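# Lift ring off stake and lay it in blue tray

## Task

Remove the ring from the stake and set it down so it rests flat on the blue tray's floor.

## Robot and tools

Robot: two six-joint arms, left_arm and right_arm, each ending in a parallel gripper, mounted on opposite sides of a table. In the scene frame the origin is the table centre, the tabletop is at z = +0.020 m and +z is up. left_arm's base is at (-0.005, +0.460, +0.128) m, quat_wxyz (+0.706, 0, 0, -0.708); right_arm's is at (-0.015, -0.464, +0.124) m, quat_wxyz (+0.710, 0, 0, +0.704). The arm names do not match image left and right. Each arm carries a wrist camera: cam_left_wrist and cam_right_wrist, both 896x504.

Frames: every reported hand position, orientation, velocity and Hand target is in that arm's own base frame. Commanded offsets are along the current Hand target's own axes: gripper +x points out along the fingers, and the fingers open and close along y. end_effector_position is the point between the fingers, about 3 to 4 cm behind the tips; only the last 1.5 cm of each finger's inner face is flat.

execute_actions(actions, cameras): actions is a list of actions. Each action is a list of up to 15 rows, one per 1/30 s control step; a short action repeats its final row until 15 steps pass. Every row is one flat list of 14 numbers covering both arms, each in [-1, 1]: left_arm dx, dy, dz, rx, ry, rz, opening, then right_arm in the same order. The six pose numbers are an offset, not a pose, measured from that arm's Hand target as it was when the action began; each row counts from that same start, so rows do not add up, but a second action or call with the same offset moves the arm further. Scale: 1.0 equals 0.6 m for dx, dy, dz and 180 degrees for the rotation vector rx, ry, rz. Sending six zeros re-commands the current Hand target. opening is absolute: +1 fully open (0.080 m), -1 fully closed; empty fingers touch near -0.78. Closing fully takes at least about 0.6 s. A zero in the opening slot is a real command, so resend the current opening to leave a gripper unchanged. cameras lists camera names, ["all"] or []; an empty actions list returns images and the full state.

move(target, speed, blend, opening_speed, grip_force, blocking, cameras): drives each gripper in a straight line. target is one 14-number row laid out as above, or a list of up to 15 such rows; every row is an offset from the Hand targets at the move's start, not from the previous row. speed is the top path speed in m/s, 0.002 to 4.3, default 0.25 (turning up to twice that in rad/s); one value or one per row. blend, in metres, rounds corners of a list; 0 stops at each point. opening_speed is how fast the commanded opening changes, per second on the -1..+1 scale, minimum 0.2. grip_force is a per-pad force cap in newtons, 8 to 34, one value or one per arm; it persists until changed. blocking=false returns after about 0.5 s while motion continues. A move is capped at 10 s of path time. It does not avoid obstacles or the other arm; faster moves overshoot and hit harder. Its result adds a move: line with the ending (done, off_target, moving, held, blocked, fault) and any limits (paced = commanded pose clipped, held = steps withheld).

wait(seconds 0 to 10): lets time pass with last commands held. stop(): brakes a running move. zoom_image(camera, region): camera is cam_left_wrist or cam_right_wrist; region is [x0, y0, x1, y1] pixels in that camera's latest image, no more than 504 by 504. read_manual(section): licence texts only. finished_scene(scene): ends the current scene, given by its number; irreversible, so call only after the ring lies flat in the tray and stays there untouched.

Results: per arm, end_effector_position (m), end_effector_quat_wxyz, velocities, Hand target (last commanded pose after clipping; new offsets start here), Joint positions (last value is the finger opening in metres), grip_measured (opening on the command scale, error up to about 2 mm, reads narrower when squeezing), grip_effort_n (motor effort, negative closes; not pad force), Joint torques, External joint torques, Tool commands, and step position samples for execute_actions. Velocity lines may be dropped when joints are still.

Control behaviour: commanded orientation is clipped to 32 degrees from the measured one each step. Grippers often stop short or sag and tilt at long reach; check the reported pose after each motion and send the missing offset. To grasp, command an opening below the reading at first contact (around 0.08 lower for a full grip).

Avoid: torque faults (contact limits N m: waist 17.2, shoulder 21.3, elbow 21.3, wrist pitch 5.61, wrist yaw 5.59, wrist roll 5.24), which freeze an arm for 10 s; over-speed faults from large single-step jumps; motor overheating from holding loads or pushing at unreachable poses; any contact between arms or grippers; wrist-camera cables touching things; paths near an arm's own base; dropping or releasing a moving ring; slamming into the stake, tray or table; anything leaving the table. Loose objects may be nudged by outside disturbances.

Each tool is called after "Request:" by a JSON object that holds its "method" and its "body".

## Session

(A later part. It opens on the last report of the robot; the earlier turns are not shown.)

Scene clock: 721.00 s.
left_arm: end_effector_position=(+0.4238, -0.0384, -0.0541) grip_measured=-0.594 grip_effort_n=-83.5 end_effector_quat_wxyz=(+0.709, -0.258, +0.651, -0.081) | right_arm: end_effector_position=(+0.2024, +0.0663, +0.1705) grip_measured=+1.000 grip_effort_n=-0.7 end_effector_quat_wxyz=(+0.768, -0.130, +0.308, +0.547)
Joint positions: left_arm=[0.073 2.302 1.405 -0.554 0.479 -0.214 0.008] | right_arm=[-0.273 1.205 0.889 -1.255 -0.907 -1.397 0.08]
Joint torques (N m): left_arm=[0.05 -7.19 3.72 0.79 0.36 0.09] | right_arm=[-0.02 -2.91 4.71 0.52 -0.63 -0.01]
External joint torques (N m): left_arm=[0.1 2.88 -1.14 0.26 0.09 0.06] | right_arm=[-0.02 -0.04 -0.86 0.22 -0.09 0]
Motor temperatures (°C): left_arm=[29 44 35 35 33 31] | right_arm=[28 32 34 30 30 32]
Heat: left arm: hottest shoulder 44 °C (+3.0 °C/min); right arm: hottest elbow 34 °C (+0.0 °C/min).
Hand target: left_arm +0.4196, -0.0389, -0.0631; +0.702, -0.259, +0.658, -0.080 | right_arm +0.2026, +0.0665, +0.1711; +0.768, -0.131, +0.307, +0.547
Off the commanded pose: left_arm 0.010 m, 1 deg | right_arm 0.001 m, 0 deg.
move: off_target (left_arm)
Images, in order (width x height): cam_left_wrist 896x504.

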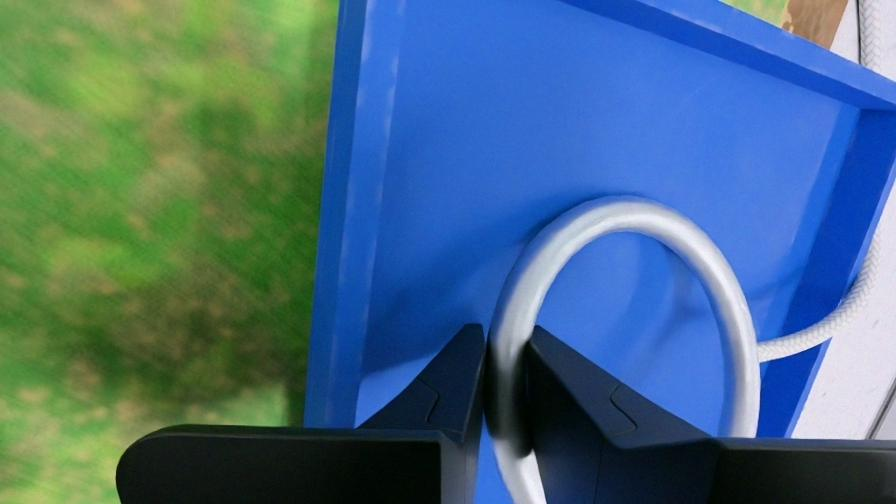

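Request:
{"method": "move", "body": {"target": [[-0.03,-0.012,0,0,0,0,-1,0,0,0,0,0,0,1],[-0.022,-0.012,0.05,0,0.067,0,-1,0,0,0,0,0,0,1],[0.008,0.005,0.05,0,0.067,0,-1,0,0,0,0,0,0,1]], "speed": 0.07, "cameras": ["cam_left_wrist"]}}

Scene clock: 737.03 s.
left_arm: end_effector_position=(+0.4532, -0.0322, -0.0524) grip_measured=-0.594 grip_effort_n=-83.5 end_effector_quat_wxyz=(+0.639, -0.250, +0.719, -0.114) | right_arm: end_effector_position=(+0.2024, +0.0663, +0.1705) grip_measured=+1.000 grip_effort_n=-0.7 end_effector_quat_wxyz=(+0.768, -0.130, +0.308, +0.547)
Joint positions: left_arm=[0.095 2.568 1.91 -1.036 0.521 -0.073 0.008] | right_arm=[-0.273 1.205 0.889 -1.255 -0.907 -1.397 0.08]
Joint torques (N m): left_arm=[0.04 -7.15 4.16 0.76 -0.07 0.01] | right_arm=[0.01 -2.92 4.68 0.52 -0.64 -0.01]
External joint torques (N m): left_arm=[0.09 4.54 -0.98 0.61 -0.38 -0.02] | right_arm=[0.02 -0.04 -0.91 0.22 -0.11 0]
Heat: left arm: hottest shoulder 45 °C (+4.1 °C/min); right arm: hottest elbow 34 °C (+0.0 °C/min).
Hand target: left_arm +0.4484, -0.0309, -0.0688; +0.629, -0.249, +0.728, -0.107 | right_arm +0.2026, +0.0665, +0.1711; +0.768, -0.131, +0.307, +0.547
Off the commanded pose: left_arm 0.017 m, 2 deg | right_arm 0.001 m, 0 deg.
move: off_target (left_arm)
Images, in order (width x height): cam_left_wrist 896x504.

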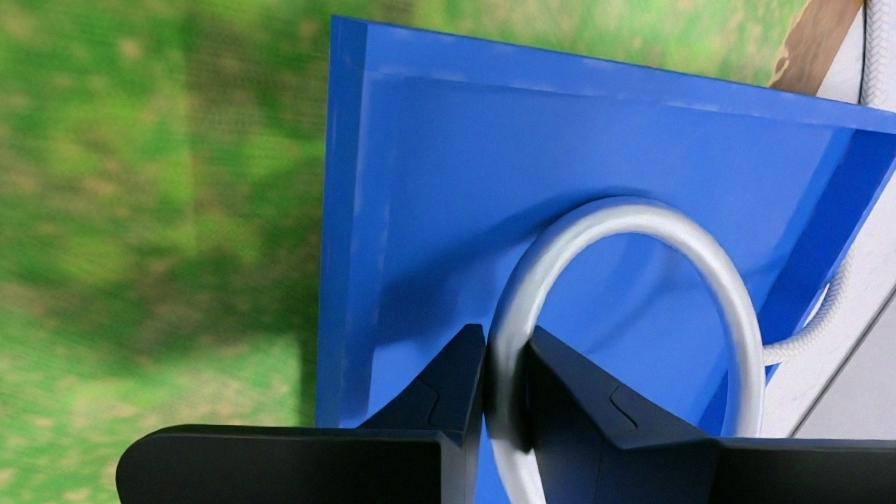

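Request:
{"method": "move", "body": {"target": [-0.011,-0.006,0,0,0,0,-1,0,0,0,0,0,0,1], "speed": 0.06}}

Request:
{"method": "move", "body": {"target": [0,0,0,0,0,0,-0.4,0,0,0,0,0,0,1], "opening_speed": 0.5, "cameras": ["cam_left_wrist"]}}

Scene clock: 744.60 s.
left_arm: end_effector_position=(+0.4537, -0.0322, -0.0506) grip_measured=-0.594 grip_effort_n=-83.5 end_effector_quat_wxyz=(+0.638, -0.251, +0.719, -0.114) | right_arm: end_effector_position=(+0.2024, +0.0663, +0.1705) grip_measured=+1.000 grip_effort_n=-0.7 end_effector_quat_wxyz=(+0.768, -0.130, +0.308, +0.547)
Joint positions: left_arm=[0.095 2.569 1.92 -1.046 0.521 -0.073 0.008] | right_arm=[-0.273 1.205 0.889 -1.255 -0.907 -1.397 0.08]
Joint torques (N m): left_arm=[0.03 -8.07 4.94 -0.23 -0.08 0] | right_arm=[0.01 -2.95 4.65 0.53 -0.64 0]
External joint torques (N m): left_arm=[0.05 3.85 -0.33 -0.37 -0.4 -0.03] | right_arm=[0.01 -0.12 -0.9 0.23 -0.12 0]
Heat: left arm: hottest shoulder 44 °C (+3.0 °C/min); right arm: hottest elbow 34 °C (+0.0 °C/min).
Hand target: left_arm +0.4498, -0.0307, -0.0614; +0.629, -0.250, +0.728, -0.107 | right_arm +0.2026, +0.0665, +0.1711; +0.768, -0.131, +0.307, +0.547
Off the commanded pose: left_arm 0.012 m, 2 deg | right_arm 0.001 m, 0 deg.
move: off_target (left_arm)

Scene clock: 745.67 s.
left_arm: end_effector_position=(+0.4514, -0.0315, -0.0552) grip_measured=-0.405 grip_effort_n=17.4 end_effector_quat_wxyz=(+0.634, -0.249, +0.724, -0.110) | right_arm: end_effector_position=(+0.2024, +0.0663, +0.1705) grip_measured=+1.000 grip_effort_n=-0.7 end_effector_quat_wxyz=(+0.768, -0.130, +0.308, +0.547)
Joint positions: left_arm=[0.094 2.579 1.92 -1.049 0.513 -0.073 0.017] | right_arm=[-0.273 1.205 0.889 -1.255 -0.907 -1.397 0.08]
Joint torques (N m): left_arm=[0.12 -9.17 5.04 -0.05 0.22 0] | right_arm=[0.03 -2.98 4.69 0.52 -0.64 0.02]
External joint torques (N m): left_arm=[0.04 2.56 -0.09 -0.17 -0.08 -0.02] | right_arm=[0.03 -0.12 -0.87 0.22 -0.1 0.03]
Heat: left arm: hottest shoulder 44 °C (+3.0 °C/min); right arm: hottest elbow 34 °C (+0.0 °C/min).
Hand target: left_arm +0.4498, -0.0306, -0.0615; +0.629, -0.250, +0.728, -0.107 | right_arm +0.2026, +0.0665, +0.1711; +0.768, -0.131, +0.307, +0.547
Off the commanded pose: left_arm 0.006 m, 1 deg | right_arm 0.001 m, 0 deg.
move: done
Images, in order (width x height): cam_left_wrist 896x504.

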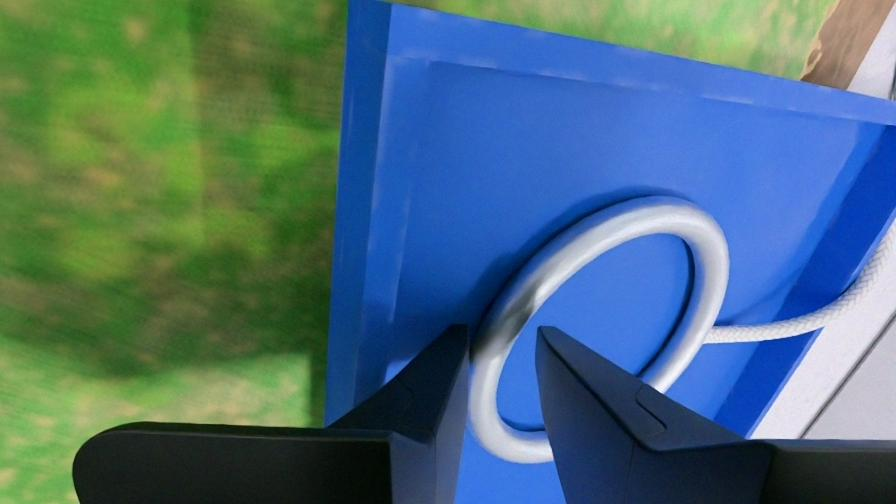

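Flat in the tray. Retreat upward along the hand axis.

Request:
{"method": "move", "body": {"target": [-0.15,0,0,0,0,0,-0.3,0,0,0,0,0,0,1], "speed": 0.15, "cameras": ["cam_left_wrist"]}}

Scene clock: 750.33 s.
left_arm: end_effector_position=(+0.4561, +0.0137, +0.0131) grip_measured=-0.304 grip_effort_n=17.0 end_effector_quat_wxyz=(+0.625, -0.253, +0.730, -0.106) | right_arm: end_effector_position=(+0.2024, +0.0663, +0.1705) grip_measured=+1.000 grip_effort_n=-0.7 end_effector_quat_wxyz=(+0.768, -0.130, +0.308, +0.547)
Joint positions: left_arm=[0.188 2.573 2.186 -1.392 0.498 0.025 0.021] | right_arm=[-0.273 1.205 0.889 -1.255 -0.907 -1.397 0.08]
Joint torques (N m): left_arm=[-0.02 -11.76 5.8 -0.29 0.17 0.18] | right_arm=[-0.07 -2.96 4.69 0.53 -0.64 0]
External joint torques (N m): left_arm=[-0.02 0.18 0.42 -0.29 -0.12 0.16] | right_arm=[-0.07 -0.07 -0.89 0.23 -0.1 0]
Heat: left arm: hottest shoulder 45 °C (+3.0 °C/min); right arm: hottest elbow 34 °C (+0.0 °C/min).
Hand target: left_arm +0.4574, +0.0143, +0.0162; +0.629, -0.250, +0.728, -0.107 | right_arm +0.2026, +0.0665, +0.1711; +0.768, -0.131, +0.307, +0.547
Off the commanded pose: left_arm 0.003 m, 1 deg | right_arm 0.001 m, 0 deg.
move: done
Images, in order (width x height): cam_left_wrist 896x504.

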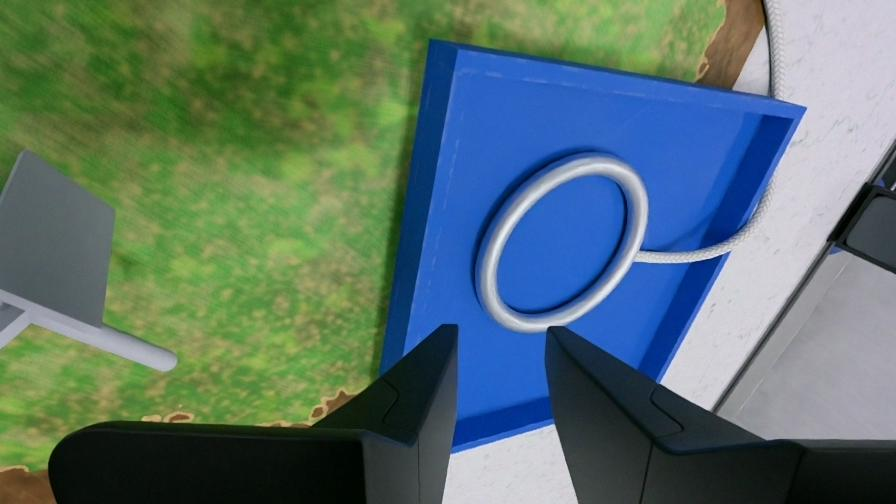

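Request:
{"method": "finished_scene", "body": {"scene": 2}}

The scene is finished: the task was done.


## Next scene

The same job, from a new start.

Request:
{"method": "execute_actions", "body": {"actions": []}}

Scene clock: 0.00 s.
left_arm: end_effector_position=(+0.3537, -0.0803, +0.1256) grip_measured=+1.000 grip_effort_n=n/a end_effector_quat_wxyz=(+0.442, +0.611, +0.411, -0.513) | right_arm: end_effector_position=(+0.0115, -0.3654, +0.1549) grip_measured=+1.000 grip_effort_n=n/a end_effector_quat_wxyz=(-0.181, -0.586, -0.016, +0.790)
Joint positions: left_arm=[-0.257 1.819 1.508 -1.141 -0.081 1.592 0.08] | right_arm=[-1.422 1.725 1.47 -1.076 0.29 1.4 0.08]
Joint velocities: within noise
Joint torques (N m): no reading
External joint torques (N m): no reading
Motor temperatures (°C): left_arm=[29 32 31 31 32 31] | right_arm=[28 30 28 30 29 31]
Heat: left arm: hottest shoulder 32 °C (+0.0 °C/min); right arm: hottest wrist roll 31 °C (+0.0 °C/min).
Hand target: left_arm +0.3538, -0.0803, +0.1258; +0.442, +0.611, +0.410, -0.513 | right_arm +0.0115, -0.3659, +0.1565; -0.183, -0.585, -0.014, +0.790
Tool commands: left_gripper/opening=+1.0 right_gripper/opening=+1.0

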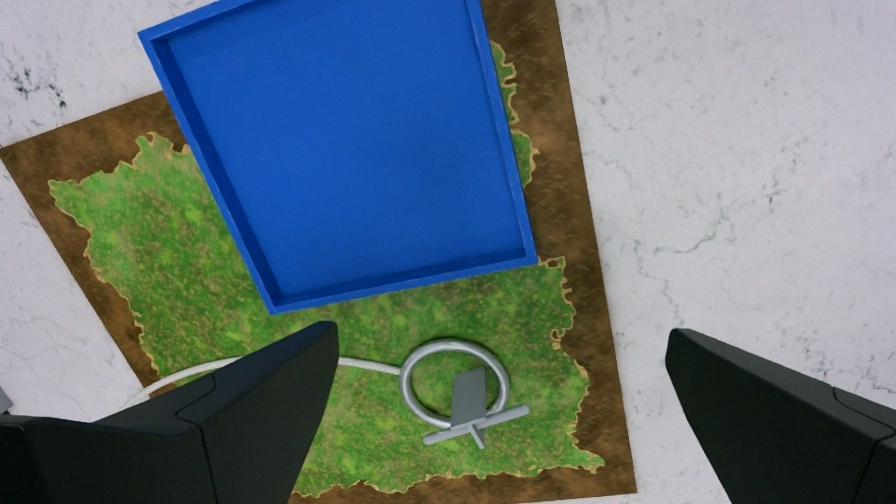

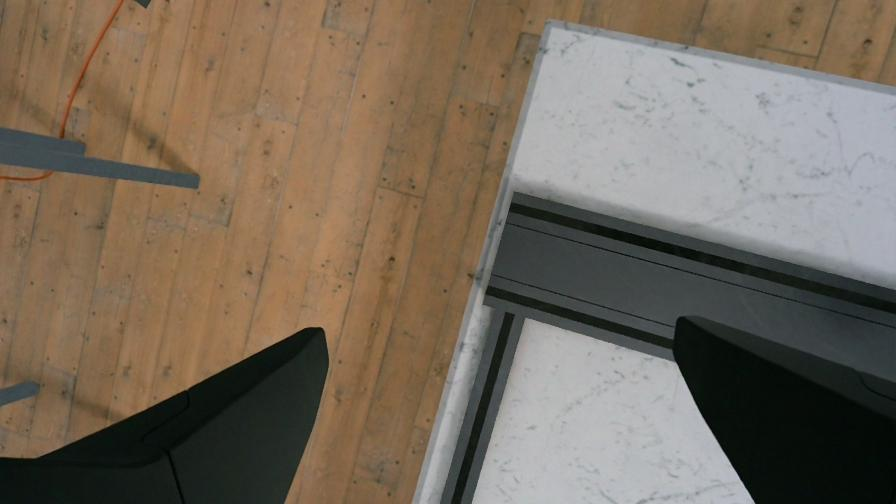

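Request:
{"method": "zoom_image", "body": {"camera": "cam_left_wrist", "region": [370, 320, 560, 470]}}

Scaled by 2.653 from the camera's 896x504 image, which has a finer 1280x720 frame.

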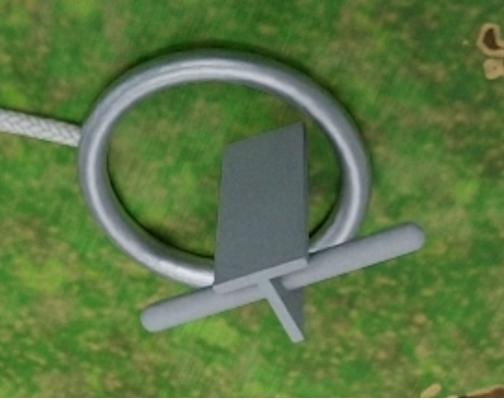

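Request:
{"method": "move", "body": {"target": [0.239,0.073,-0.218,-0.637,0.0765,-0.0165,-0.4,0,0,0,0,0,0,1], "cameras": ["cam_left_wrist"]}}

Scene clock: 45.70 s.
left_arm: end_effector_position=(+0.4498, +0.0404, +0.0050) grip_measured=-0.396 grip_effort_n=-20.2 end_effector_quat_wxyz=(+0.700, +0.000, +0.704, +0.122) | right_arm: end_effector_position=(+0.0115, -0.3654, +0.1549) grip_measured=+1.000 grip_effort_n=-0.2 end_effector_quat_wxyz=(-0.181, -0.586, -0.016, +0.790)
Joint positions: left_arm=[0.032 2.376 1.874 -1.083 -0.172 -0.142 0.017] | right_arm=[-1.422 1.725 1.47 -1.076 0.29 1.4 0.08]
Joint torques (N m): left_arm=[-0.01 -8.5 5.87 0.03 -0.04 -0.17] | right_arm=[-0.05 -7.52 5.01 0.94 0.27 -0.02]
External joint torques (N m): left_arm=[0 2.52 0.38 -0.28 0.09 -0.17] | right_arm=[-0.13 -0.5 -0.87 0.28 0.07 -0.01]
Motor temperatures (°C): left_arm=[29 39 34 32 32 31] | right_arm=[28 38 32 30 29 31]
Heat: left arm: hottest shoulder 39 °C (+9.2 °C/min); right arm: hottest shoulder 38 °C (+10.5 °C/min).
Hand target: left_arm +0.4498, +0.0402, -0.0001; +0.696, -0.002, +0.707, +0.123 | right_arm +0.0115, -0.3659, +0.1565; -0.183, -0.585, -0.014, +0.790
Off the commanded pose: left_arm 0.005 m, 1 deg | right_arm 0.002 m, 0 deg.
move: done
Images, in order (width x height): cam_left_wrist 896x504.

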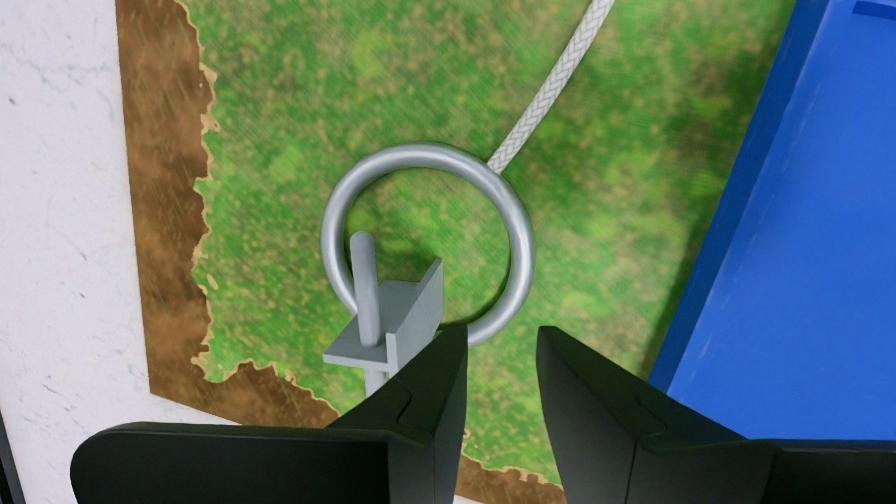

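Request:
{"method": "move", "body": {"target": [[0,-0.029,-0.022,0,0,0,-0.4,0,0,0,0,0,0,1],[0.08,-0.029,-0.022,0,0,0,-0.4,0,0,0,0,0,0,1]], "speed": 0.15, "cameras": ["cam_left_wrist"]}}

Scene clock: 57.07 s.
left_arm: end_effector_position=(+0.4405, +0.0290, -0.0444) grip_measured=-0.396 grip_effort_n=-20.2 end_effector_quat_wxyz=(+0.700, -0.004, +0.703, +0.124) | right_arm: end_effector_position=(+0.0115, -0.3654, +0.1549) grip_measured=+1.000 grip_effort_n=-0.2 end_effector_quat_wxyz=(-0.181, -0.586, -0.016, +0.790)
Joint positions: left_arm=[0.008 2.411 1.728 -0.906 -0.17 -0.176 0.017] | right_arm=[-1.422 1.725 1.47 -1.076 0.29 1.4 0.08]
Joint torques (N m): left_arm=[-0.11 -8.88 4.21 0.43 -0.08 0.13] | right_arm=[-0.05 -7.53 5.12 0.93 0.27 -0.01]
External joint torques (N m): left_arm=[-0.04 2.03 -0.96 0.12 0.05 0.14] | right_arm=[-0.05 -0.51 -0.76 0.26 0.06 0]
Heat: left arm: hottest shoulder 40 °C (+8.4 °C/min); right arm: hottest shoulder 39 °C (+9.5 °C/min).
Hand target: left_arm +0.4382, +0.0290, -0.0505; +0.696, -0.002, +0.708, +0.123 | right_arm +0.0115, -0.3659, +0.1565; -0.183, -0.585, -0.014, +0.790
Off the commanded pose: left_arm 0.006 m, 1 deg | right_arm 0.002 m, 0 deg.
move: done
Images, in order (width x height): cam_left_wrist 896x504.

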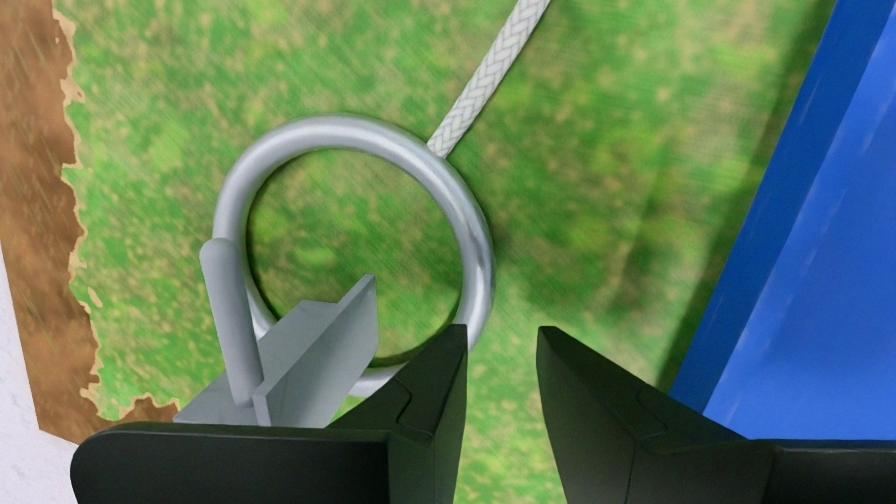

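Request:
{"method": "move", "body": {"target": [0.025,0.008,0.008,0,0,0,-0.4,0,0,0,0,0,0,1], "speed": 0.1, "cameras": ["cam_left_wrist"]}}

Scene clock: 69.13 s.
left_arm: end_effector_position=(+0.4411, +0.0368, -0.0595) grip_measured=-0.396 grip_effort_n=-20.2 end_effector_quat_wxyz=(+0.698, -0.003, +0.706, +0.124) | right_arm: end_effector_position=(+0.0115, -0.3654, +0.1549) grip_measured=+1.000 grip_effort_n=-0.7 end_effector_quat_wxyz=(-0.181, -0.586, -0.016, +0.790)
Joint positions: left_arm=[0.026 2.447 1.728 -0.875 -0.17 -0.158 0.017] | right_arm=[-1.422 1.725 1.47 -1.076 0.29 1.4 0.08]
Joint torques (N m): left_arm=[-0.01 -8.51 5.32 0.42 -0.09 0.13] | right_arm=[0 -7.5 5.08 0.93 0.27 -0.01]
External joint torques (N m): left_arm=[0.08 2.49 0.22 0.11 0.03 0.14] | right_arm=[-0.01 -0.51 -0.79 0.27 0.06 -0.01]
Heat: left arm: hottest shoulder 39 °C (+5.1 °C/min); right arm: hottest shoulder 39 °C (+7.1 °C/min).
Hand target: left_arm +0.4416, +0.0370, -0.0644; +0.696, -0.003, +0.708, +0.123 | right_arm +0.0115, -0.3659, +0.1565; -0.183, -0.585, -0.014, +0.790
Off the commanded pose: left_arm 0.005 m, 0 deg | right_arm 0.002 m, 0 deg.
move: done
Images, in order (width x height): cam_left_wrist 896x504.

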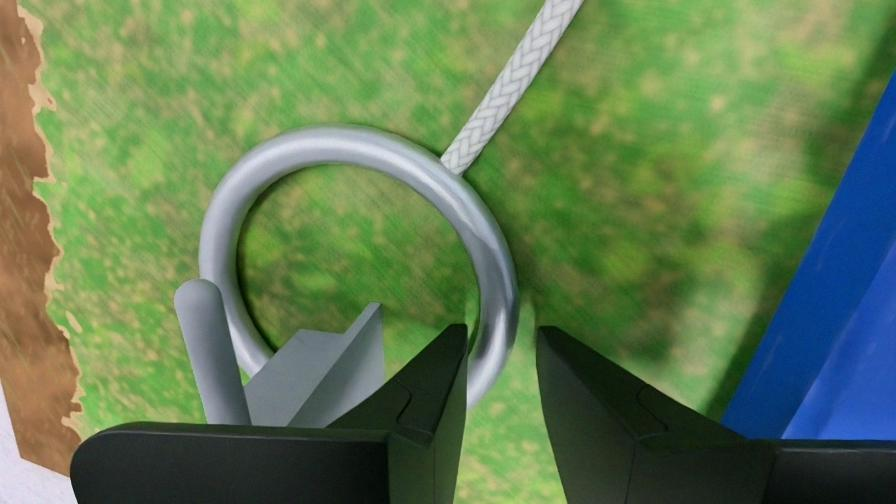

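Request:
{"method": "move", "body": {"target": [0.026,0,0.005,0,0,0,-0.4,0,0,0,0,0,0,1], "speed": 0.06}}

Request:
{"method": "move", "body": {"target": [0,0,0,0,0,0,-1,0,0,0,0,0,0,1], "opening_speed": 0.7, "cameras": ["cam_left_wrist"]}}

Scene clock: 77.00 s.
left_arm: end_effector_position=(+0.4432, +0.0376, -0.0654) grip_measured=-0.396 grip_effort_n=-18.8 end_effector_quat_wxyz=(+0.699, -0.001, +0.705, +0.122) | right_arm: end_effector_position=(+0.0115, -0.3654, +0.1549) grip_measured=+1.000 grip_effort_n=-0.2 end_effector_quat_wxyz=(-0.181, -0.586, -0.016, +0.790)
Joint positions: left_arm=[0.027 2.463 1.733 -0.86 -0.17 -0.149 0.017] | right_arm=[-1.422 1.725 1.47 -1.076 0.29 1.4 0.08]
Joint torques (N m): left_arm=[0.48 -6.14 5.29 1.81 -0.11 0.03] | right_arm=[-0.03 -7.46 5.05 0.93 0.29 -0.02]
External joint torques (N m): left_arm=[0.47 5 0.17 1.49 0.02 0.04] | right_arm=[-0.05 -0.41 -0.82 0.29 0.08 -0.01]
Heat: left arm: hottest shoulder 41 °C (+5.0 °C/min); right arm: hottest shoulder 40 °C (+6.0 °C/min).
Hand target: left_arm +0.4441, +0.0402, -0.0797; +0.696, -0.002, +0.708, +0.123 | right_arm +0.0115, -0.3659, +0.1565; -0.183, -0.585, -0.014, +0.790
Off the commanded pose: left_arm 0.015 m, 1 deg | right_arm 0.002 m, 0 deg.
move: off_target (left_arm)

Scene clock: 78.07 s.
left_arm: end_effector_position=(+0.4442, +0.0357, -0.0658) grip_measured=-0.617 grip_effort_n=-83.5 end_effector_quat_wxyz=(+0.700, -0.002, +0.704, +0.119) | right_arm: end_effector_position=(+0.0115, -0.3654, +0.1549) grip_measured=+1.000 grip_effort_n=-0.2 end_effector_quat_wxyz=(-0.181, -0.586, -0.016, +0.790)
Joint positions: left_arm=[0.025 2.464 1.735 -0.857 -0.164 -0.148 0.007] | right_arm=[-1.422 1.725 1.47 -1.076 0.29 1.4 0.08]
Joint torques (N m): left_arm=[0.65 -6.25 5.16 1.6 -0.29 0.05] | right_arm=[-0.04 -7.52 5.03 0.94 0.29 0]
External joint torques (N m): left_arm=[0.68 4.91 0.02 1.26 -0.18 0.06] | right_arm=[-0.07 -0.61 -0.78 0.29 0.08 0.01]
Heat: left arm: hottest shoulder 41 °C (+5.1 °C/min); right arm: hottest shoulder 40 °C (+6.1 °C/min).
Hand target: left_arm +0.4441, +0.0402, -0.0797; +0.696, -0.002, +0.708, +0.123 | right_arm +0.0115, -0.3659, +0.1565; -0.183, -0.585, -0.014, +0.790
Off the commanded pose: left_arm 0.015 m, 1 deg | right_arm 0.002 m, 0 deg.
move: off_target (left_arm)
Images, in order (width x height): cam_left_wrist 896x504.

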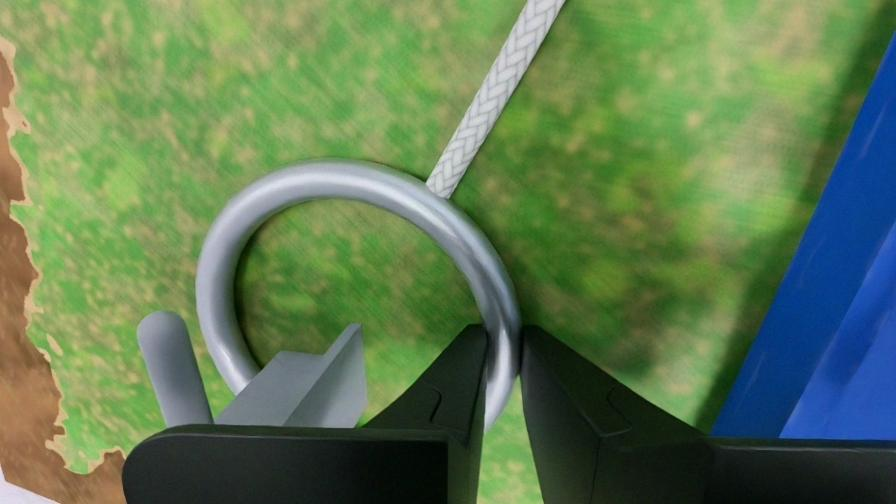

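Request:
{"method": "move", "body": {"target": [[-0.0456,0,0,0,0,0,-1,0,0,0,0,0,0,1],[-0.039,0.037,0,0,0,0,-1,0,0,0,0,0,0,1]], "speed": 0.08, "cameras": ["cam_left_wrist"]}}

Scene clock: 93.83 s.
left_arm: end_effector_position=(+0.4389, +0.0566, -0.0603) grip_measured=-0.617 grip_effort_n=-83.5 end_effector_quat_wxyz=(+0.690, -0.006, +0.714, +0.121) | right_arm: end_effector_position=(+0.0115, -0.3654, +0.1549) grip_measured=+1.000 grip_effort_n=-0.2 end_effector_quat_wxyz=(-0.181, -0.586, -0.016, +0.790)
Joint positions: left_arm=[0.073 2.46 1.75 -0.898 -0.162 -0.11 0.007] | right_arm=[-1.422 1.725 1.47 -1.076 0.29 1.4 0.08]
Joint torques (N m): left_arm=[0.1 -12.62 4 0.33 -0.42 0.13] | right_arm=[-0.01 -7.49 4.97 0.94 0.29 -0.01]
External joint torques (N m): left_arm=[0.12 -1.47 -1.15 0.04 -0.3 0.14] | right_arm=[-0.01 -0.49 -0.95 0.25 0.08 0]
Heat: left arm: hottest shoulder 42 °C (+4.0 °C/min); right arm: hottest shoulder 40 °C (+3.0 °C/min).
Hand target: left_arm +0.4409, +0.0579, -0.0529; +0.696, -0.002, +0.708, +0.123 | right_arm +0.0115, -0.3659, +0.1565; -0.183, -0.585, -0.014, +0.790
Off the commanded pose: left_arm 0.008 m, 1 deg | right_arm 0.002 m, 0 deg.
move: done
Images, in order (width x height): cam_left_wrist 896x504.

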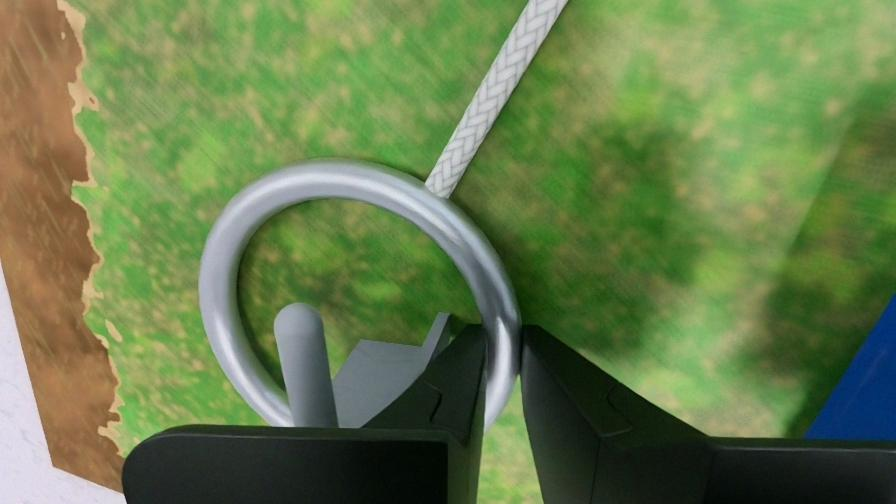

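Request:
{"method": "move", "body": {"target": [-0.034,0.009,-0.035,-0.033,-0.191,0,-1,0,0,0,0,0,0,1], "speed": 0.09, "cameras": ["cam_left_wrist"]}}

Request:
{"method": "zoom_image", "body": {"camera": "cam_left_wrist", "region": [160, 120, 560, 470]}}

Scene clock: 129.50 s.
left_arm: end_effector_position=(+0.4174, +0.0537, -0.0409) grip_measured=-0.617 grip_effort_n=-83.5 end_effector_quat_wxyz=(+0.868, -0.004, +0.475, +0.148) | right_arm: end_effector_position=(+0.0115, -0.3654, +0.1549) grip_measured=+1.000 grip_effort_n=-0.2 end_effector_quat_wxyz=(-0.181, -0.586, -0.016, +0.790)
Joint positions: left_arm=[0.046 2.067 0.943 0.112 -0.231 -0.112 0.007] | right_arm=[-1.422 1.725 1.47 -1.076 0.29 1.4 0.08]
Joint torques (N m): left_arm=[-0.04 -10.13 3.76 1.53 -0.67 0.01] | right_arm=[-0.01 -7.49 5.05 0.94 0.3 -0.02]
External joint torques (N m): left_arm=[-0.09 -1.68 -1.04 0.3 -0.52 0.02] | right_arm=[-0.02 -0.5 -0.8 0.29 0.09 -0.01]
Motor temperatures (°C): left_arm=[29 55 34 32 32 31] | right_arm=[28 41 34 30 29 31]
Heat: left arm: hottest shoulder 55 °C (+15.1 °C/min); right arm: hottest shoulder 41 °C (+2.0 °C/min). Fold the left arm in close to its base, or ease its load, before you think long.
Hand target: left_arm +0.4201, +0.0559, -0.0317; +0.873, -0.002, +0.463, +0.154 | right_arm +0.0115, -0.3659, +0.1565; -0.183, -0.585, -0.014, +0.790
Off the commanded pose: left_arm 0.010 m, 2 deg | right_arm 0.002 m, 0 deg.
MOTOR HOT: joint 2 (shoulder) of the left arm reports 55 °C; the controller stops that arm at 95 °C. To cool a motor, set the load down, stop pushing, or move to a pose that needs little force.
move: off_target (left_arm)
Images, in order (width x height): cam_left_wrist 896x504.

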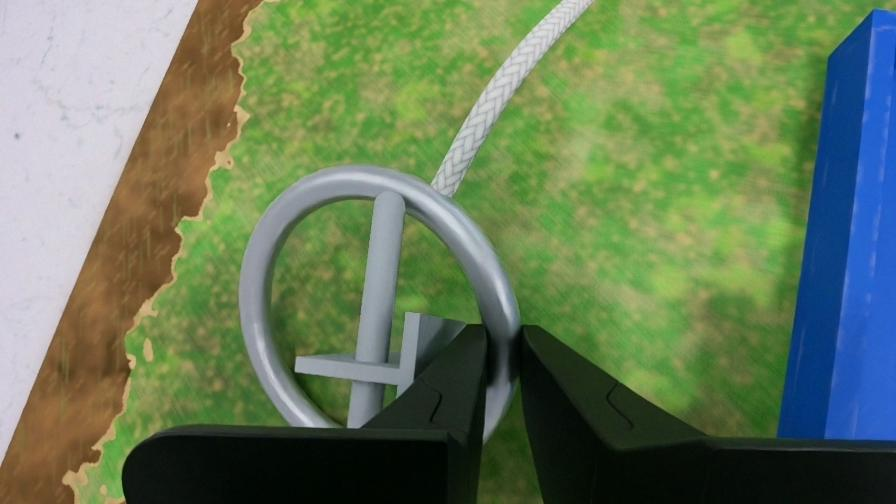

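Scaled by 1.260 from the camera's 896x504 image, which has a finer 1280x720 frame.

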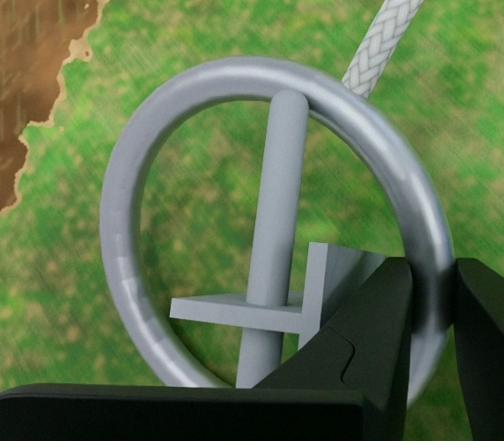

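Request:
{"method": "move", "body": {"target": [[0.011,0,0.0165,0,0,0,-1,0,0,0,0,0,0,1],[0.0005,0,0.0097,-0.017,-0.0985,0,-1,0,0,0,0,0,0,1]], "speed": 0.09, "cameras": ["cam_left_wrist"]}}

Request:
{"method": "zoom_image", "body": {"camera": "cam_left_wrist", "region": [160, 120, 560, 470]}}

Scene clock: 157.17 s.
left_arm: end_effector_position=(+0.4152, +0.0531, -0.0390) grip_measured=-0.617 grip_effort_n=-83.5 end_effector_quat_wxyz=(+0.927, -0.004, +0.340, +0.158) | right_arm: end_effector_position=(+0.0115, -0.3654, +0.1549) grip_measured=+1.000 grip_effort_n=-0.7 end_effector_quat_wxyz=(-0.181, -0.586, -0.016, +0.790)
Joint positions: left_arm=[0.031 2.102 0.709 0.678 -0.271 -0.099 0.007] | right_arm=[-1.422 1.725 1.47 -1.076 0.29 1.4 0.08]
Joint torques (N m): left_arm=[0.21 -7.47 5.15 3.13 -0.65 0.28] | right_arm=[0.02 -7.52 5.02 0.93 0.27 -0.02]
External joint torques (N m): left_arm=[0.2 0.22 1.38 1.63 -0.52 0.28] | right_arm=[0.05 -0.55 -0.81 0.28 0.05 -0.01]
Motor temperatures (°C): left_arm=[29 54 34 37 33 31] | right_arm=[28 42 34 30 29 31]
Heat: left arm: hottest shoulder 54 °C (+10.1 °C/min); right arm: hottest shoulder 42 °C (+1.0 °C/min). Fold the left arm in close to its base, or ease its load, before you think long.
Hand target: left_arm +0.4249, +0.0568, -0.0287; +0.933, -0.001, +0.319, +0.164 | right_arm +0.0115, -0.3659, +0.1565; -0.183, -0.585, -0.014, +0.790
Off the commanded pose: left_arm 0.015 m, 3 deg | right_arm 0.002 m, 0 deg.
MOTOR HOT: still on. Joint 2 (shoulder) of the left arm reports 54 °C.
move: off_target (left_arm)
Images, in order (width x height): cam_left_wrist 896x504.

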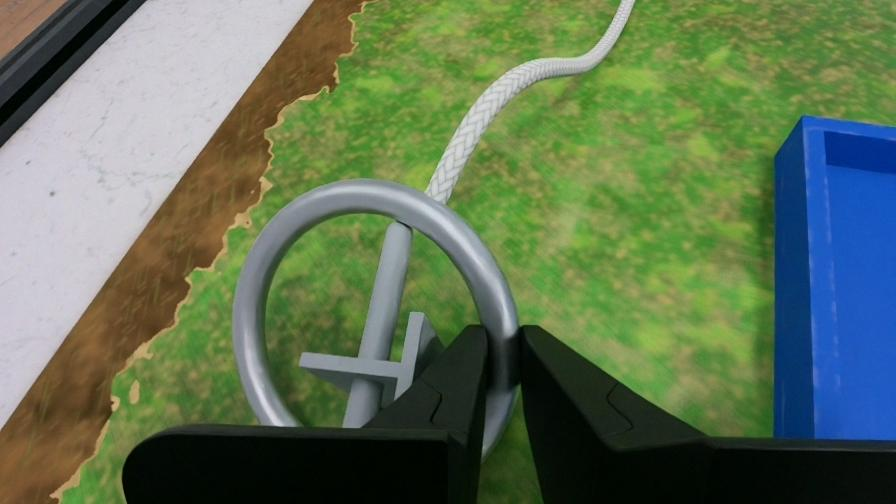

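Scaled by 1.260 from the camera's 896x504 image, which has a finer 1280x720 frame.

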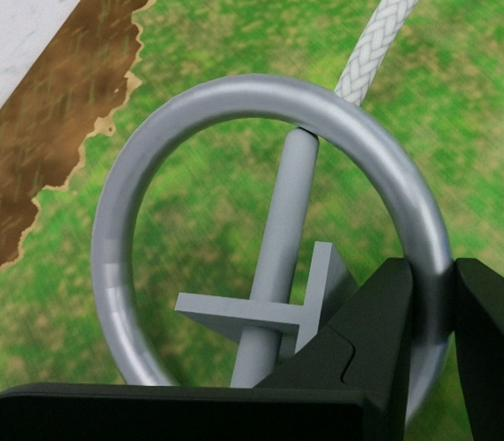

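Request:
{"method": "move", "body": {"target": [[-0.023,0,0.0,0,0,0,-1,0,0,0,0,0,0,1],[-0.065,0,-0.037,0,0,0,-1,0,0,0,0,0,0,1]], "speed": 0.08, "cameras": ["cam_left_wrist"]}}

Request:
{"method": "zoom_image", "body": {"camera": "cam_left_wrist", "region": [160, 120, 560, 470]}}

Scene clock: 167.27 s.
left_arm: end_effector_position=(+0.3809, +0.0422, -0.0296) grip_measured=-0.617 grip_effort_n=-83.5 end_effector_quat_wxyz=(+0.930, +0.000, +0.329, +0.161) | right_arm: end_effector_position=(+0.0115, -0.3654, +0.1549) grip_measured=+1.000 grip_effort_n=-0.2 end_effector_quat_wxyz=(-0.181, -0.586, -0.016, +0.790)
Joint positions: left_arm=[-0.011 2.008 0.55 0.758 -0.313 -0.118 0.007] | right_arm=[-1.422 1.725 1.47 -1.076 0.29 1.4 0.08]
Joint torques (N m): left_arm=[-0.25 -7.87 2.71 1.9 -0.47 -0.11] | right_arm=[-0.02 -7.48 5.02 0.94 0.29 0]
External joint torques (N m): left_arm=[-0.26 -1.22 -0.64 0.43 -0.33 -0.11] | right_arm=[-0.12 -0.47 -0.87 0.28 0.09 0.01]
Motor temperatures (°C): left_arm=[29 50 34 44 33 31] | right_arm=[28 42 34 30 29 31]
Heat: left arm: hottest shoulder 50 °C (+0.0 °C/min), its wrist pitch heating fast: 44 °C (+42.6 °C/min); right arm: hottest shoulder 42 °C (+1.0 °C/min). Heating fast: the left arm's wrist pitch motor: a push or a pull is the cause, and it goes on while you think. Ease it with your next call, before anything else.
Hand target: left_arm +0.3827, +0.0426, -0.0232; +0.933, -0.001, +0.319, +0.164 | right_arm +0.0115, -0.3659, +0.1565; -0.183, -0.585, -0.014, +0.790
Off the commanded pose: left_arm 0.007 m, 1 deg | right_arm 0.002 m, 0 deg.
MOTOR HOT: still on. Joint 2 (shoulder) of the left arm reports 50 °C.
move: done
Images, in order (width x height): cam_left_wrist 896x504.

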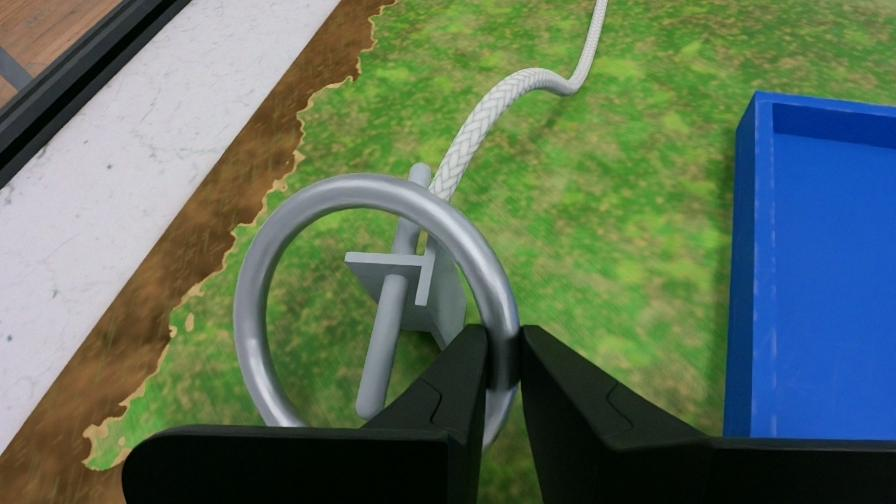

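Scaled by 1.260 from the camera's 896x504 image, which has a finer 1280x720 frame.

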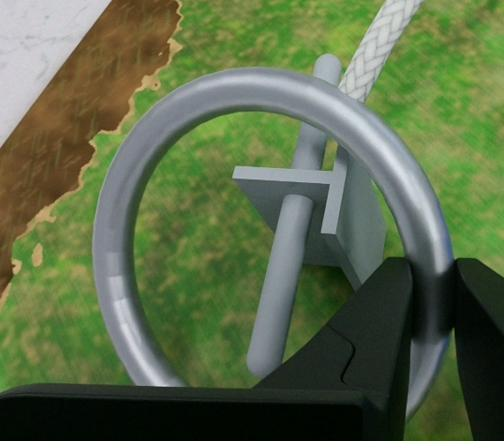

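Request:
{"method": "move", "body": {"target": [[-0.021,0,-0.005,0,0,0,-1,0,0,0,0,0,0,1],[-0.083,0,0.042,0,0,0,-1,0,0,0,0,0,0,1],[-0.16,0,0.13,0,0,0,-1,0,0,0,0,0,0,1]], "speed": 0.1, "blend": 0.005, "cameras": ["cam_left_wrist"]}}

Scene clock: 178.27 s.
left_arm: end_effector_position=(+0.3544, +0.0214, +0.0867) grip_measured=-0.617 grip_effort_n=-83.5 end_effector_quat_wxyz=(+0.929, +0.002, +0.332, +0.161) | right_arm: end_effector_position=(+0.0115, -0.3654, +0.1549) grip_measured=+1.000 grip_effort_n=-0.7 end_effector_quat_wxyz=(-0.181, -0.586, -0.016, +0.790)
Joint positions: left_arm=[-0.097 1.443 0.61 0.107 -0.379 -0.177 0.007] | right_arm=[-1.422 1.725 1.47 -1.076 0.29 1.4 0.08]
Joint torques (N m): left_arm=[-0.23 -6.02 6.78 1.43 -0.52 -0.1] | right_arm=[-0.02 -7.51 5.04 0.94 0.28 -0.01]
External joint torques (N m): left_arm=[-0.21 -1.04 0.8 -0.02 -0.36 -0.1] | right_arm=[0.05 -0.49 -0.86 0.26 0.06 0]
Heat: left arm: hottest shoulder 47 °C (-7.1 °C/min); right arm: hottest shoulder 42 °C (+1.0 °C/min).
Hand target: left_arm +0.3579, +0.0215, +0.0961; +0.933, -0.001, +0.319, +0.165 | right_arm +0.0115, -0.3659, +0.1565; -0.183, -0.585, -0.014, +0.790
Off the commanded pose: left_arm 0.010 m, 2 deg | right_arm 0.002 m, 0 deg.
MOTOR HOT: cleared for the motors of the left arm.
move: off_target (left_arm)
Images, in order (width x height): cam_left_wrist 896x504.

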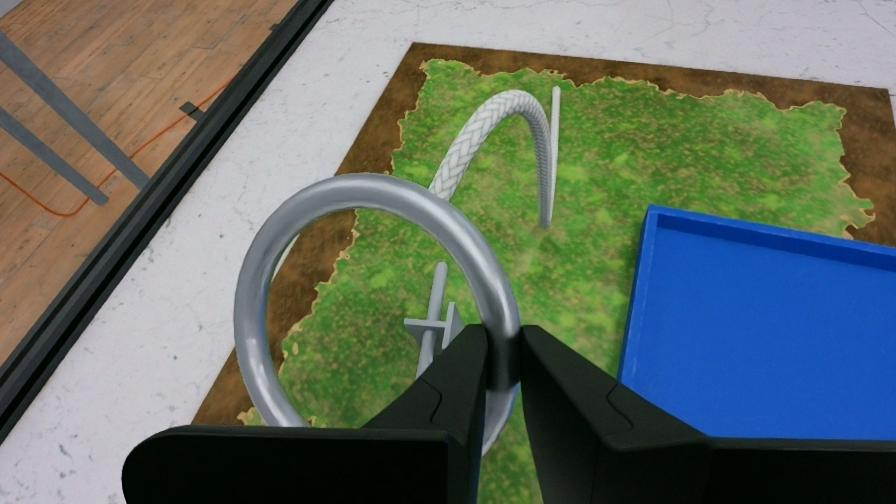

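Request:
{"method": "move", "body": {"target": [0.106,-0.3,-0.072,0.107,0.1725,-0.12,-1,0,0,0,0,0,0,1], "speed": 0.2, "cameras": ["cam_left_wrist"]}}

Scene clock: 211.80 s.
left_arm: end_effector_position=(+0.4325, -0.1329, +0.0065) grip_measured=-0.617 grip_effort_n=-83.5 end_effector_quat_wxyz=(+0.816, +0.049, +0.571, -0.069) | right_arm: end_effector_position=(+0.0115, -0.3654, +0.1549) grip_measured=+1.000 grip_effort_n=-0.7 end_effector_quat_wxyz=(-0.181, -0.586, -0.016, +0.790)
Joint positions: left_arm=[-0.315 2.111 1.382 -0.495 -0.05 -0.137 0.007] | right_arm=[-1.422 1.725 1.47 -1.076 0.29 1.4 0.08]
Joint torques (N m): left_arm=[-0.09 -7.81 6.4 0.67 0.02 0.16] | right_arm=[0.03 -7.48 5.1 0.94 0.29 -0.02]
External joint torques (N m): left_arm=[-0.11 1.92 0.7 -0.23 0.07 0.16] | right_arm=[0.04 -0.46 -0.76 0.29 0.08 -0.01]
Motor temperatures (°C): left_arm=[29 44 36 37 32 31] | right_arm=[28 43 34 30 29 31]
Heat: left arm: hottest shoulder 44 °C (-11.0 °C/min); right arm: hottest shoulder 43 °C (+1.0 °C/min).
Hand target: left_arm +0.4348, -0.1340, +0.0054; +0.816, +0.050, +0.571, -0.071 | right_arm +0.0115, -0.3659, +0.1565; -0.183, -0.585, -0.014, +0.790
Off the commanded pose: left_arm 0.003 m, 0 deg | right_arm 0.002 m, 0 deg.
move: done
Images, in order (width x height): cam_left_wrist 896x504.

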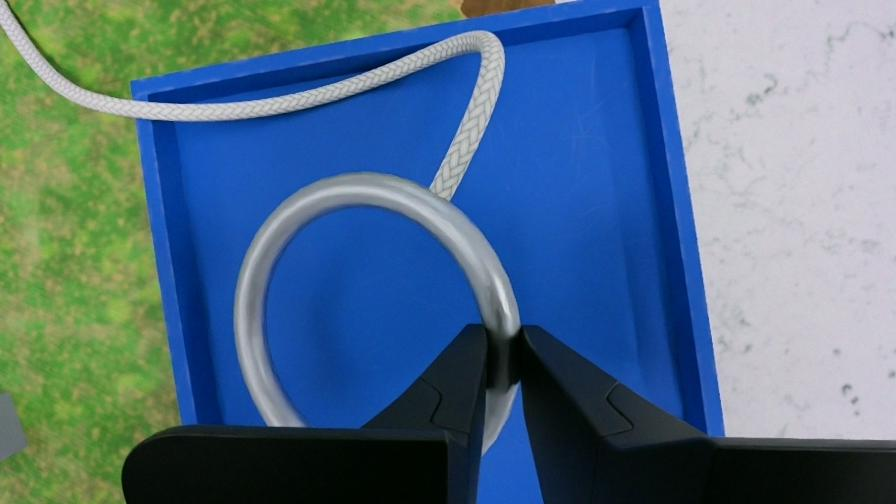

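Request:
{"method": "move", "body": {"target": [[0.102,0,-0.037,0,0,0,-1,0,0,0,0,0,0,1],[0.127,0,-0.0462,0,0,0,-1,0,0,0,0,0,0,1]], "speed": [0.12,0.05], "cameras": ["cam_left_wrist"]}}

Scene clock: 223.37 s.
left_arm: end_effector_position=(+0.4395, -0.1372, -0.0596) grip_measured=-0.617 grip_effort_n=-83.5 end_effector_quat_wxyz=(+0.824, +0.047, +0.560, -0.074) | right_arm: end_effector_position=(+0.0115, -0.3654, +0.1549) grip_measured=+1.000 grip_effort_n=-0.7 end_effector_quat_wxyz=(-0.181, -0.586, -0.016, +0.790)
Joint positions: left_arm=[-0.318 2.263 1.318 -0.251 -0.048 -0.136 0.007] | right_arm=[-1.422 1.725 1.47 -1.076 0.29 1.4 0.08]
Joint torques (N m): left_arm=[0.25 -5.34 3.64 1.71 -0.06 0.13] | right_arm=[-0.04 -7.5 5.07 0.92 0.28 0]
External joint torques (N m): left_arm=[0.38 4.79 -1.52 0.75 -0.03 0.13] | right_arm=[-0.04 -0.48 -0.83 0.25 0.07 0.01]
Heat: left arm: hottest shoulder 45 °C (-6.1 °C/min); right arm: hottest shoulder 43 °C (+1.0 °C/min).
Hand target: left_arm +0.4348, -0.1339, -0.0757; +0.816, +0.050, +0.571, -0.071 | right_arm +0.0115, -0.3659, +0.1565; -0.183, -0.585, -0.014, +0.790
Off the commanded pose: left_arm 0.017 m, 2 deg | right_arm 0.002 m, 0 deg.
move: off_target (left_arm)
Images, in order (width x height): cam_left_wrist 896x504.

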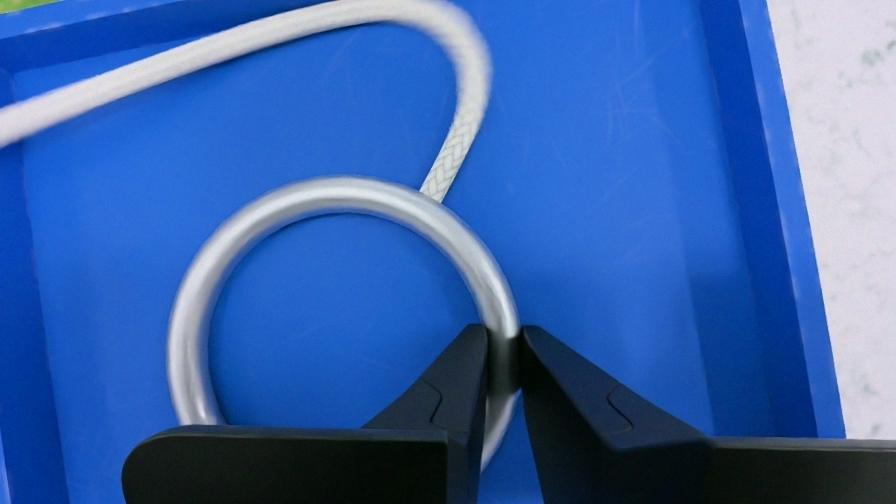

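Request:
{"method": "move", "body": {"target": [-0.012,0,0.005,0,0,0,-1,0,0,0,0,0,0,1], "speed": 0.06}}

Request:
{"method": "move", "body": {"target": [0,0,0,0,0,0,-0.35,0,0,0,0,0,0,1], "opening_speed": 0.5}}

Request:
{"method": "move", "body": {"target": [-0.14,0,0.02,0,0,0,-0.35,0,0,0,0,0,0,1], "speed": 0.15, "cameras": ["cam_left_wrist"]}}

Scene clock: 232.93 s.
left_arm: end_effector_position=(+0.4392, -0.1371, -0.0594) grip_measured=-0.617 grip_effort_n=-83.5 end_effector_quat_wxyz=(+0.823, +0.047, +0.561, -0.073) | right_arm: end_effector_position=(+0.0115, -0.3654, +0.1549) grip_measured=+1.000 grip_effort_n=-0.2 end_effector_quat_wxyz=(-0.181, -0.586, -0.016, +0.790)
Joint positions: left_arm=[-0.318 2.263 1.32 -0.257 -0.048 -0.136 0.007] | right_arm=[-1.422 1.725 1.47 -1.076 0.29 1.4 0.08]
Joint torques (N m): left_arm=[0.25 -7.35 4.17 0.43 -0.06 0.14] | right_arm=[-0.02 -7.47 5.09 0.94 0.27 0]
External joint torques (N m): left_arm=[0.33 2.66 -0.9 -0.49 -0.02 0.14] | right_arm=[-0.02 -0.43 -0.77 0.3 0.05 0.01]
Heat: left arm: hottest shoulder 44 °C (-4.0 °C/min); right arm: hottest shoulder 43 °C (+1.0 °C/min).
Hand target: left_arm +0.4352, -0.1339, -0.0679; +0.816, +0.050, +0.571, -0.071 | right_arm +0.0115, -0.3659, +0.1565; -0.183, -0.585, -0.014, +0.790
Off the commanded pose: left_arm 0.010 m, 1 deg | right_arm 0.002 m, 0 deg.
move: off_target (left_arm)

Scene clock: 234.10 s.
left_arm: end_effector_position=(+0.4399, -0.1348, -0.0593) grip_measured=-0.356 grip_effort_n=19.3 end_effector_quat_wxyz=(+0.823, +0.046, +0.562, -0.071) | right_arm: end_effector_position=(+0.0115, -0.3654, +0.1549) grip_measured=+1.000 grip_effort_n=-0.7 end_effector_quat_wxyz=(-0.181, -0.586, -0.016, +0.790)
Joint positions: left_arm=[-0.313 2.263 1.321 -0.258 -0.048 -0.136 0.019] | right_arm=[-1.422 1.725 1.47 -1.076 0.29 1.4 0.08]
Joint torques (N m): left_arm=[-0.16 -7.34 4.2 0.52 -0.05 0.14] | right_arm=[-0.01 -7.52 4.98 0.92 0.28 0]
External joint torques (N m): left_arm=[-0.15 2.78 -1.01 -0.45 -0.01 0.14] | right_arm=[-0.1 -0.5 -0.89 0.26 0.07 0.01]
Heat: left arm: hottest shoulder 44 °C (-4.1 °C/min); right arm: hottest shoulder 43 °C (+1.0 °C/min).
Hand target: left_arm +0.4352, -0.1341, -0.0679; +0.816, +0.050, +0.571, -0.071 | right_arm +0.0115, -0.3659, +0.1565; -0.183, -0.585, -0.014, +0.790
Off the commanded pose: left_arm 0.010 m, 1 deg | right_arm 0.002 m, 0 deg.
move: off_target (left_arm)

Scene clock: 235.17 s.
left_arm: end_effector_position=(+0.4160, -0.1297, +0.0089) grip_measured=-0.354 grip_effort_n=17.4 end_effector_quat_wxyz=(+0.812, +0.051, +0.577, -0.071) | right_arm: end_effector_position=(+0.0115, -0.3654, +0.1549) grip_measured=+1.000 grip_effort_n=-0.2 end_effector_quat_wxyz=(-0.181, -0.586, -0.016, +0.790)
Joint positions: left_arm=[-0.319 2.058 1.315 -0.495 -0.048 -0.136 0.019] | right_arm=[-1.422 1.725 1.47 -1.076 0.29 1.4 0.08]
Joint torques (N m): left_arm=[-0.21 -9.88 5.65 0.58 -0.13 -0.05] | right_arm=[0 -7.59 5.05 0.94 0.28 -0.02]
External joint torques (N m): left_arm=[-0.14 -0.59 0 -0.3 -0.09 -0.05] | right_arm=[-0.01 -0.6 -0.8 0.29 0.07 -0.01]
Heat: left arm: hottest shoulder 45 °C (-3.0 °C/min); right arm: hottest shoulder 43 °C (+1.0 °C/min).
Hand target: left_arm +0.4180, -0.1310, +0.0151; +0.816, +0.050, +0.571, -0.071 | right_arm +0.0115, -0.3659, +0.1565; -0.183, -0.585, -0.014, +0.790
Off the commanded pose: left_arm 0.007 m, 1 deg | right_arm 0.002 m, 0 deg.
move: done
Images, in order (width x height): cam_left_wrist 896x504.

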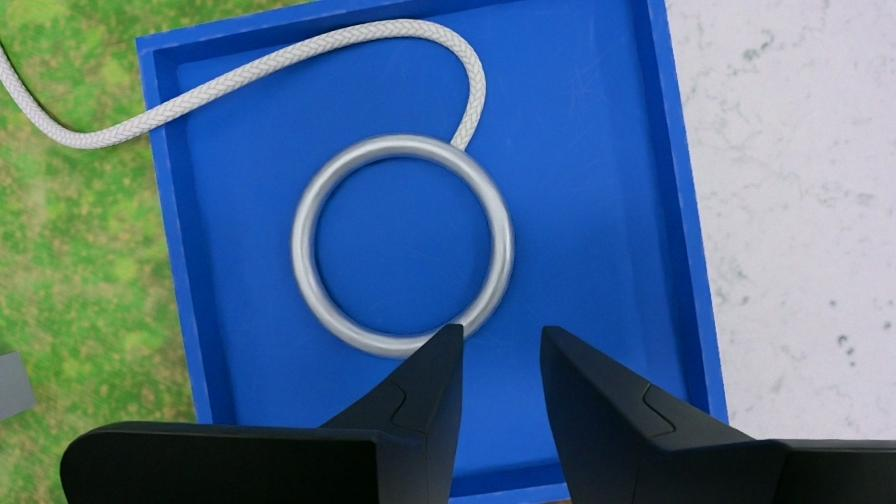

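Request:
{"method": "finished_scene", "body": {"scene": 3}}

The scene is finished: the task was done.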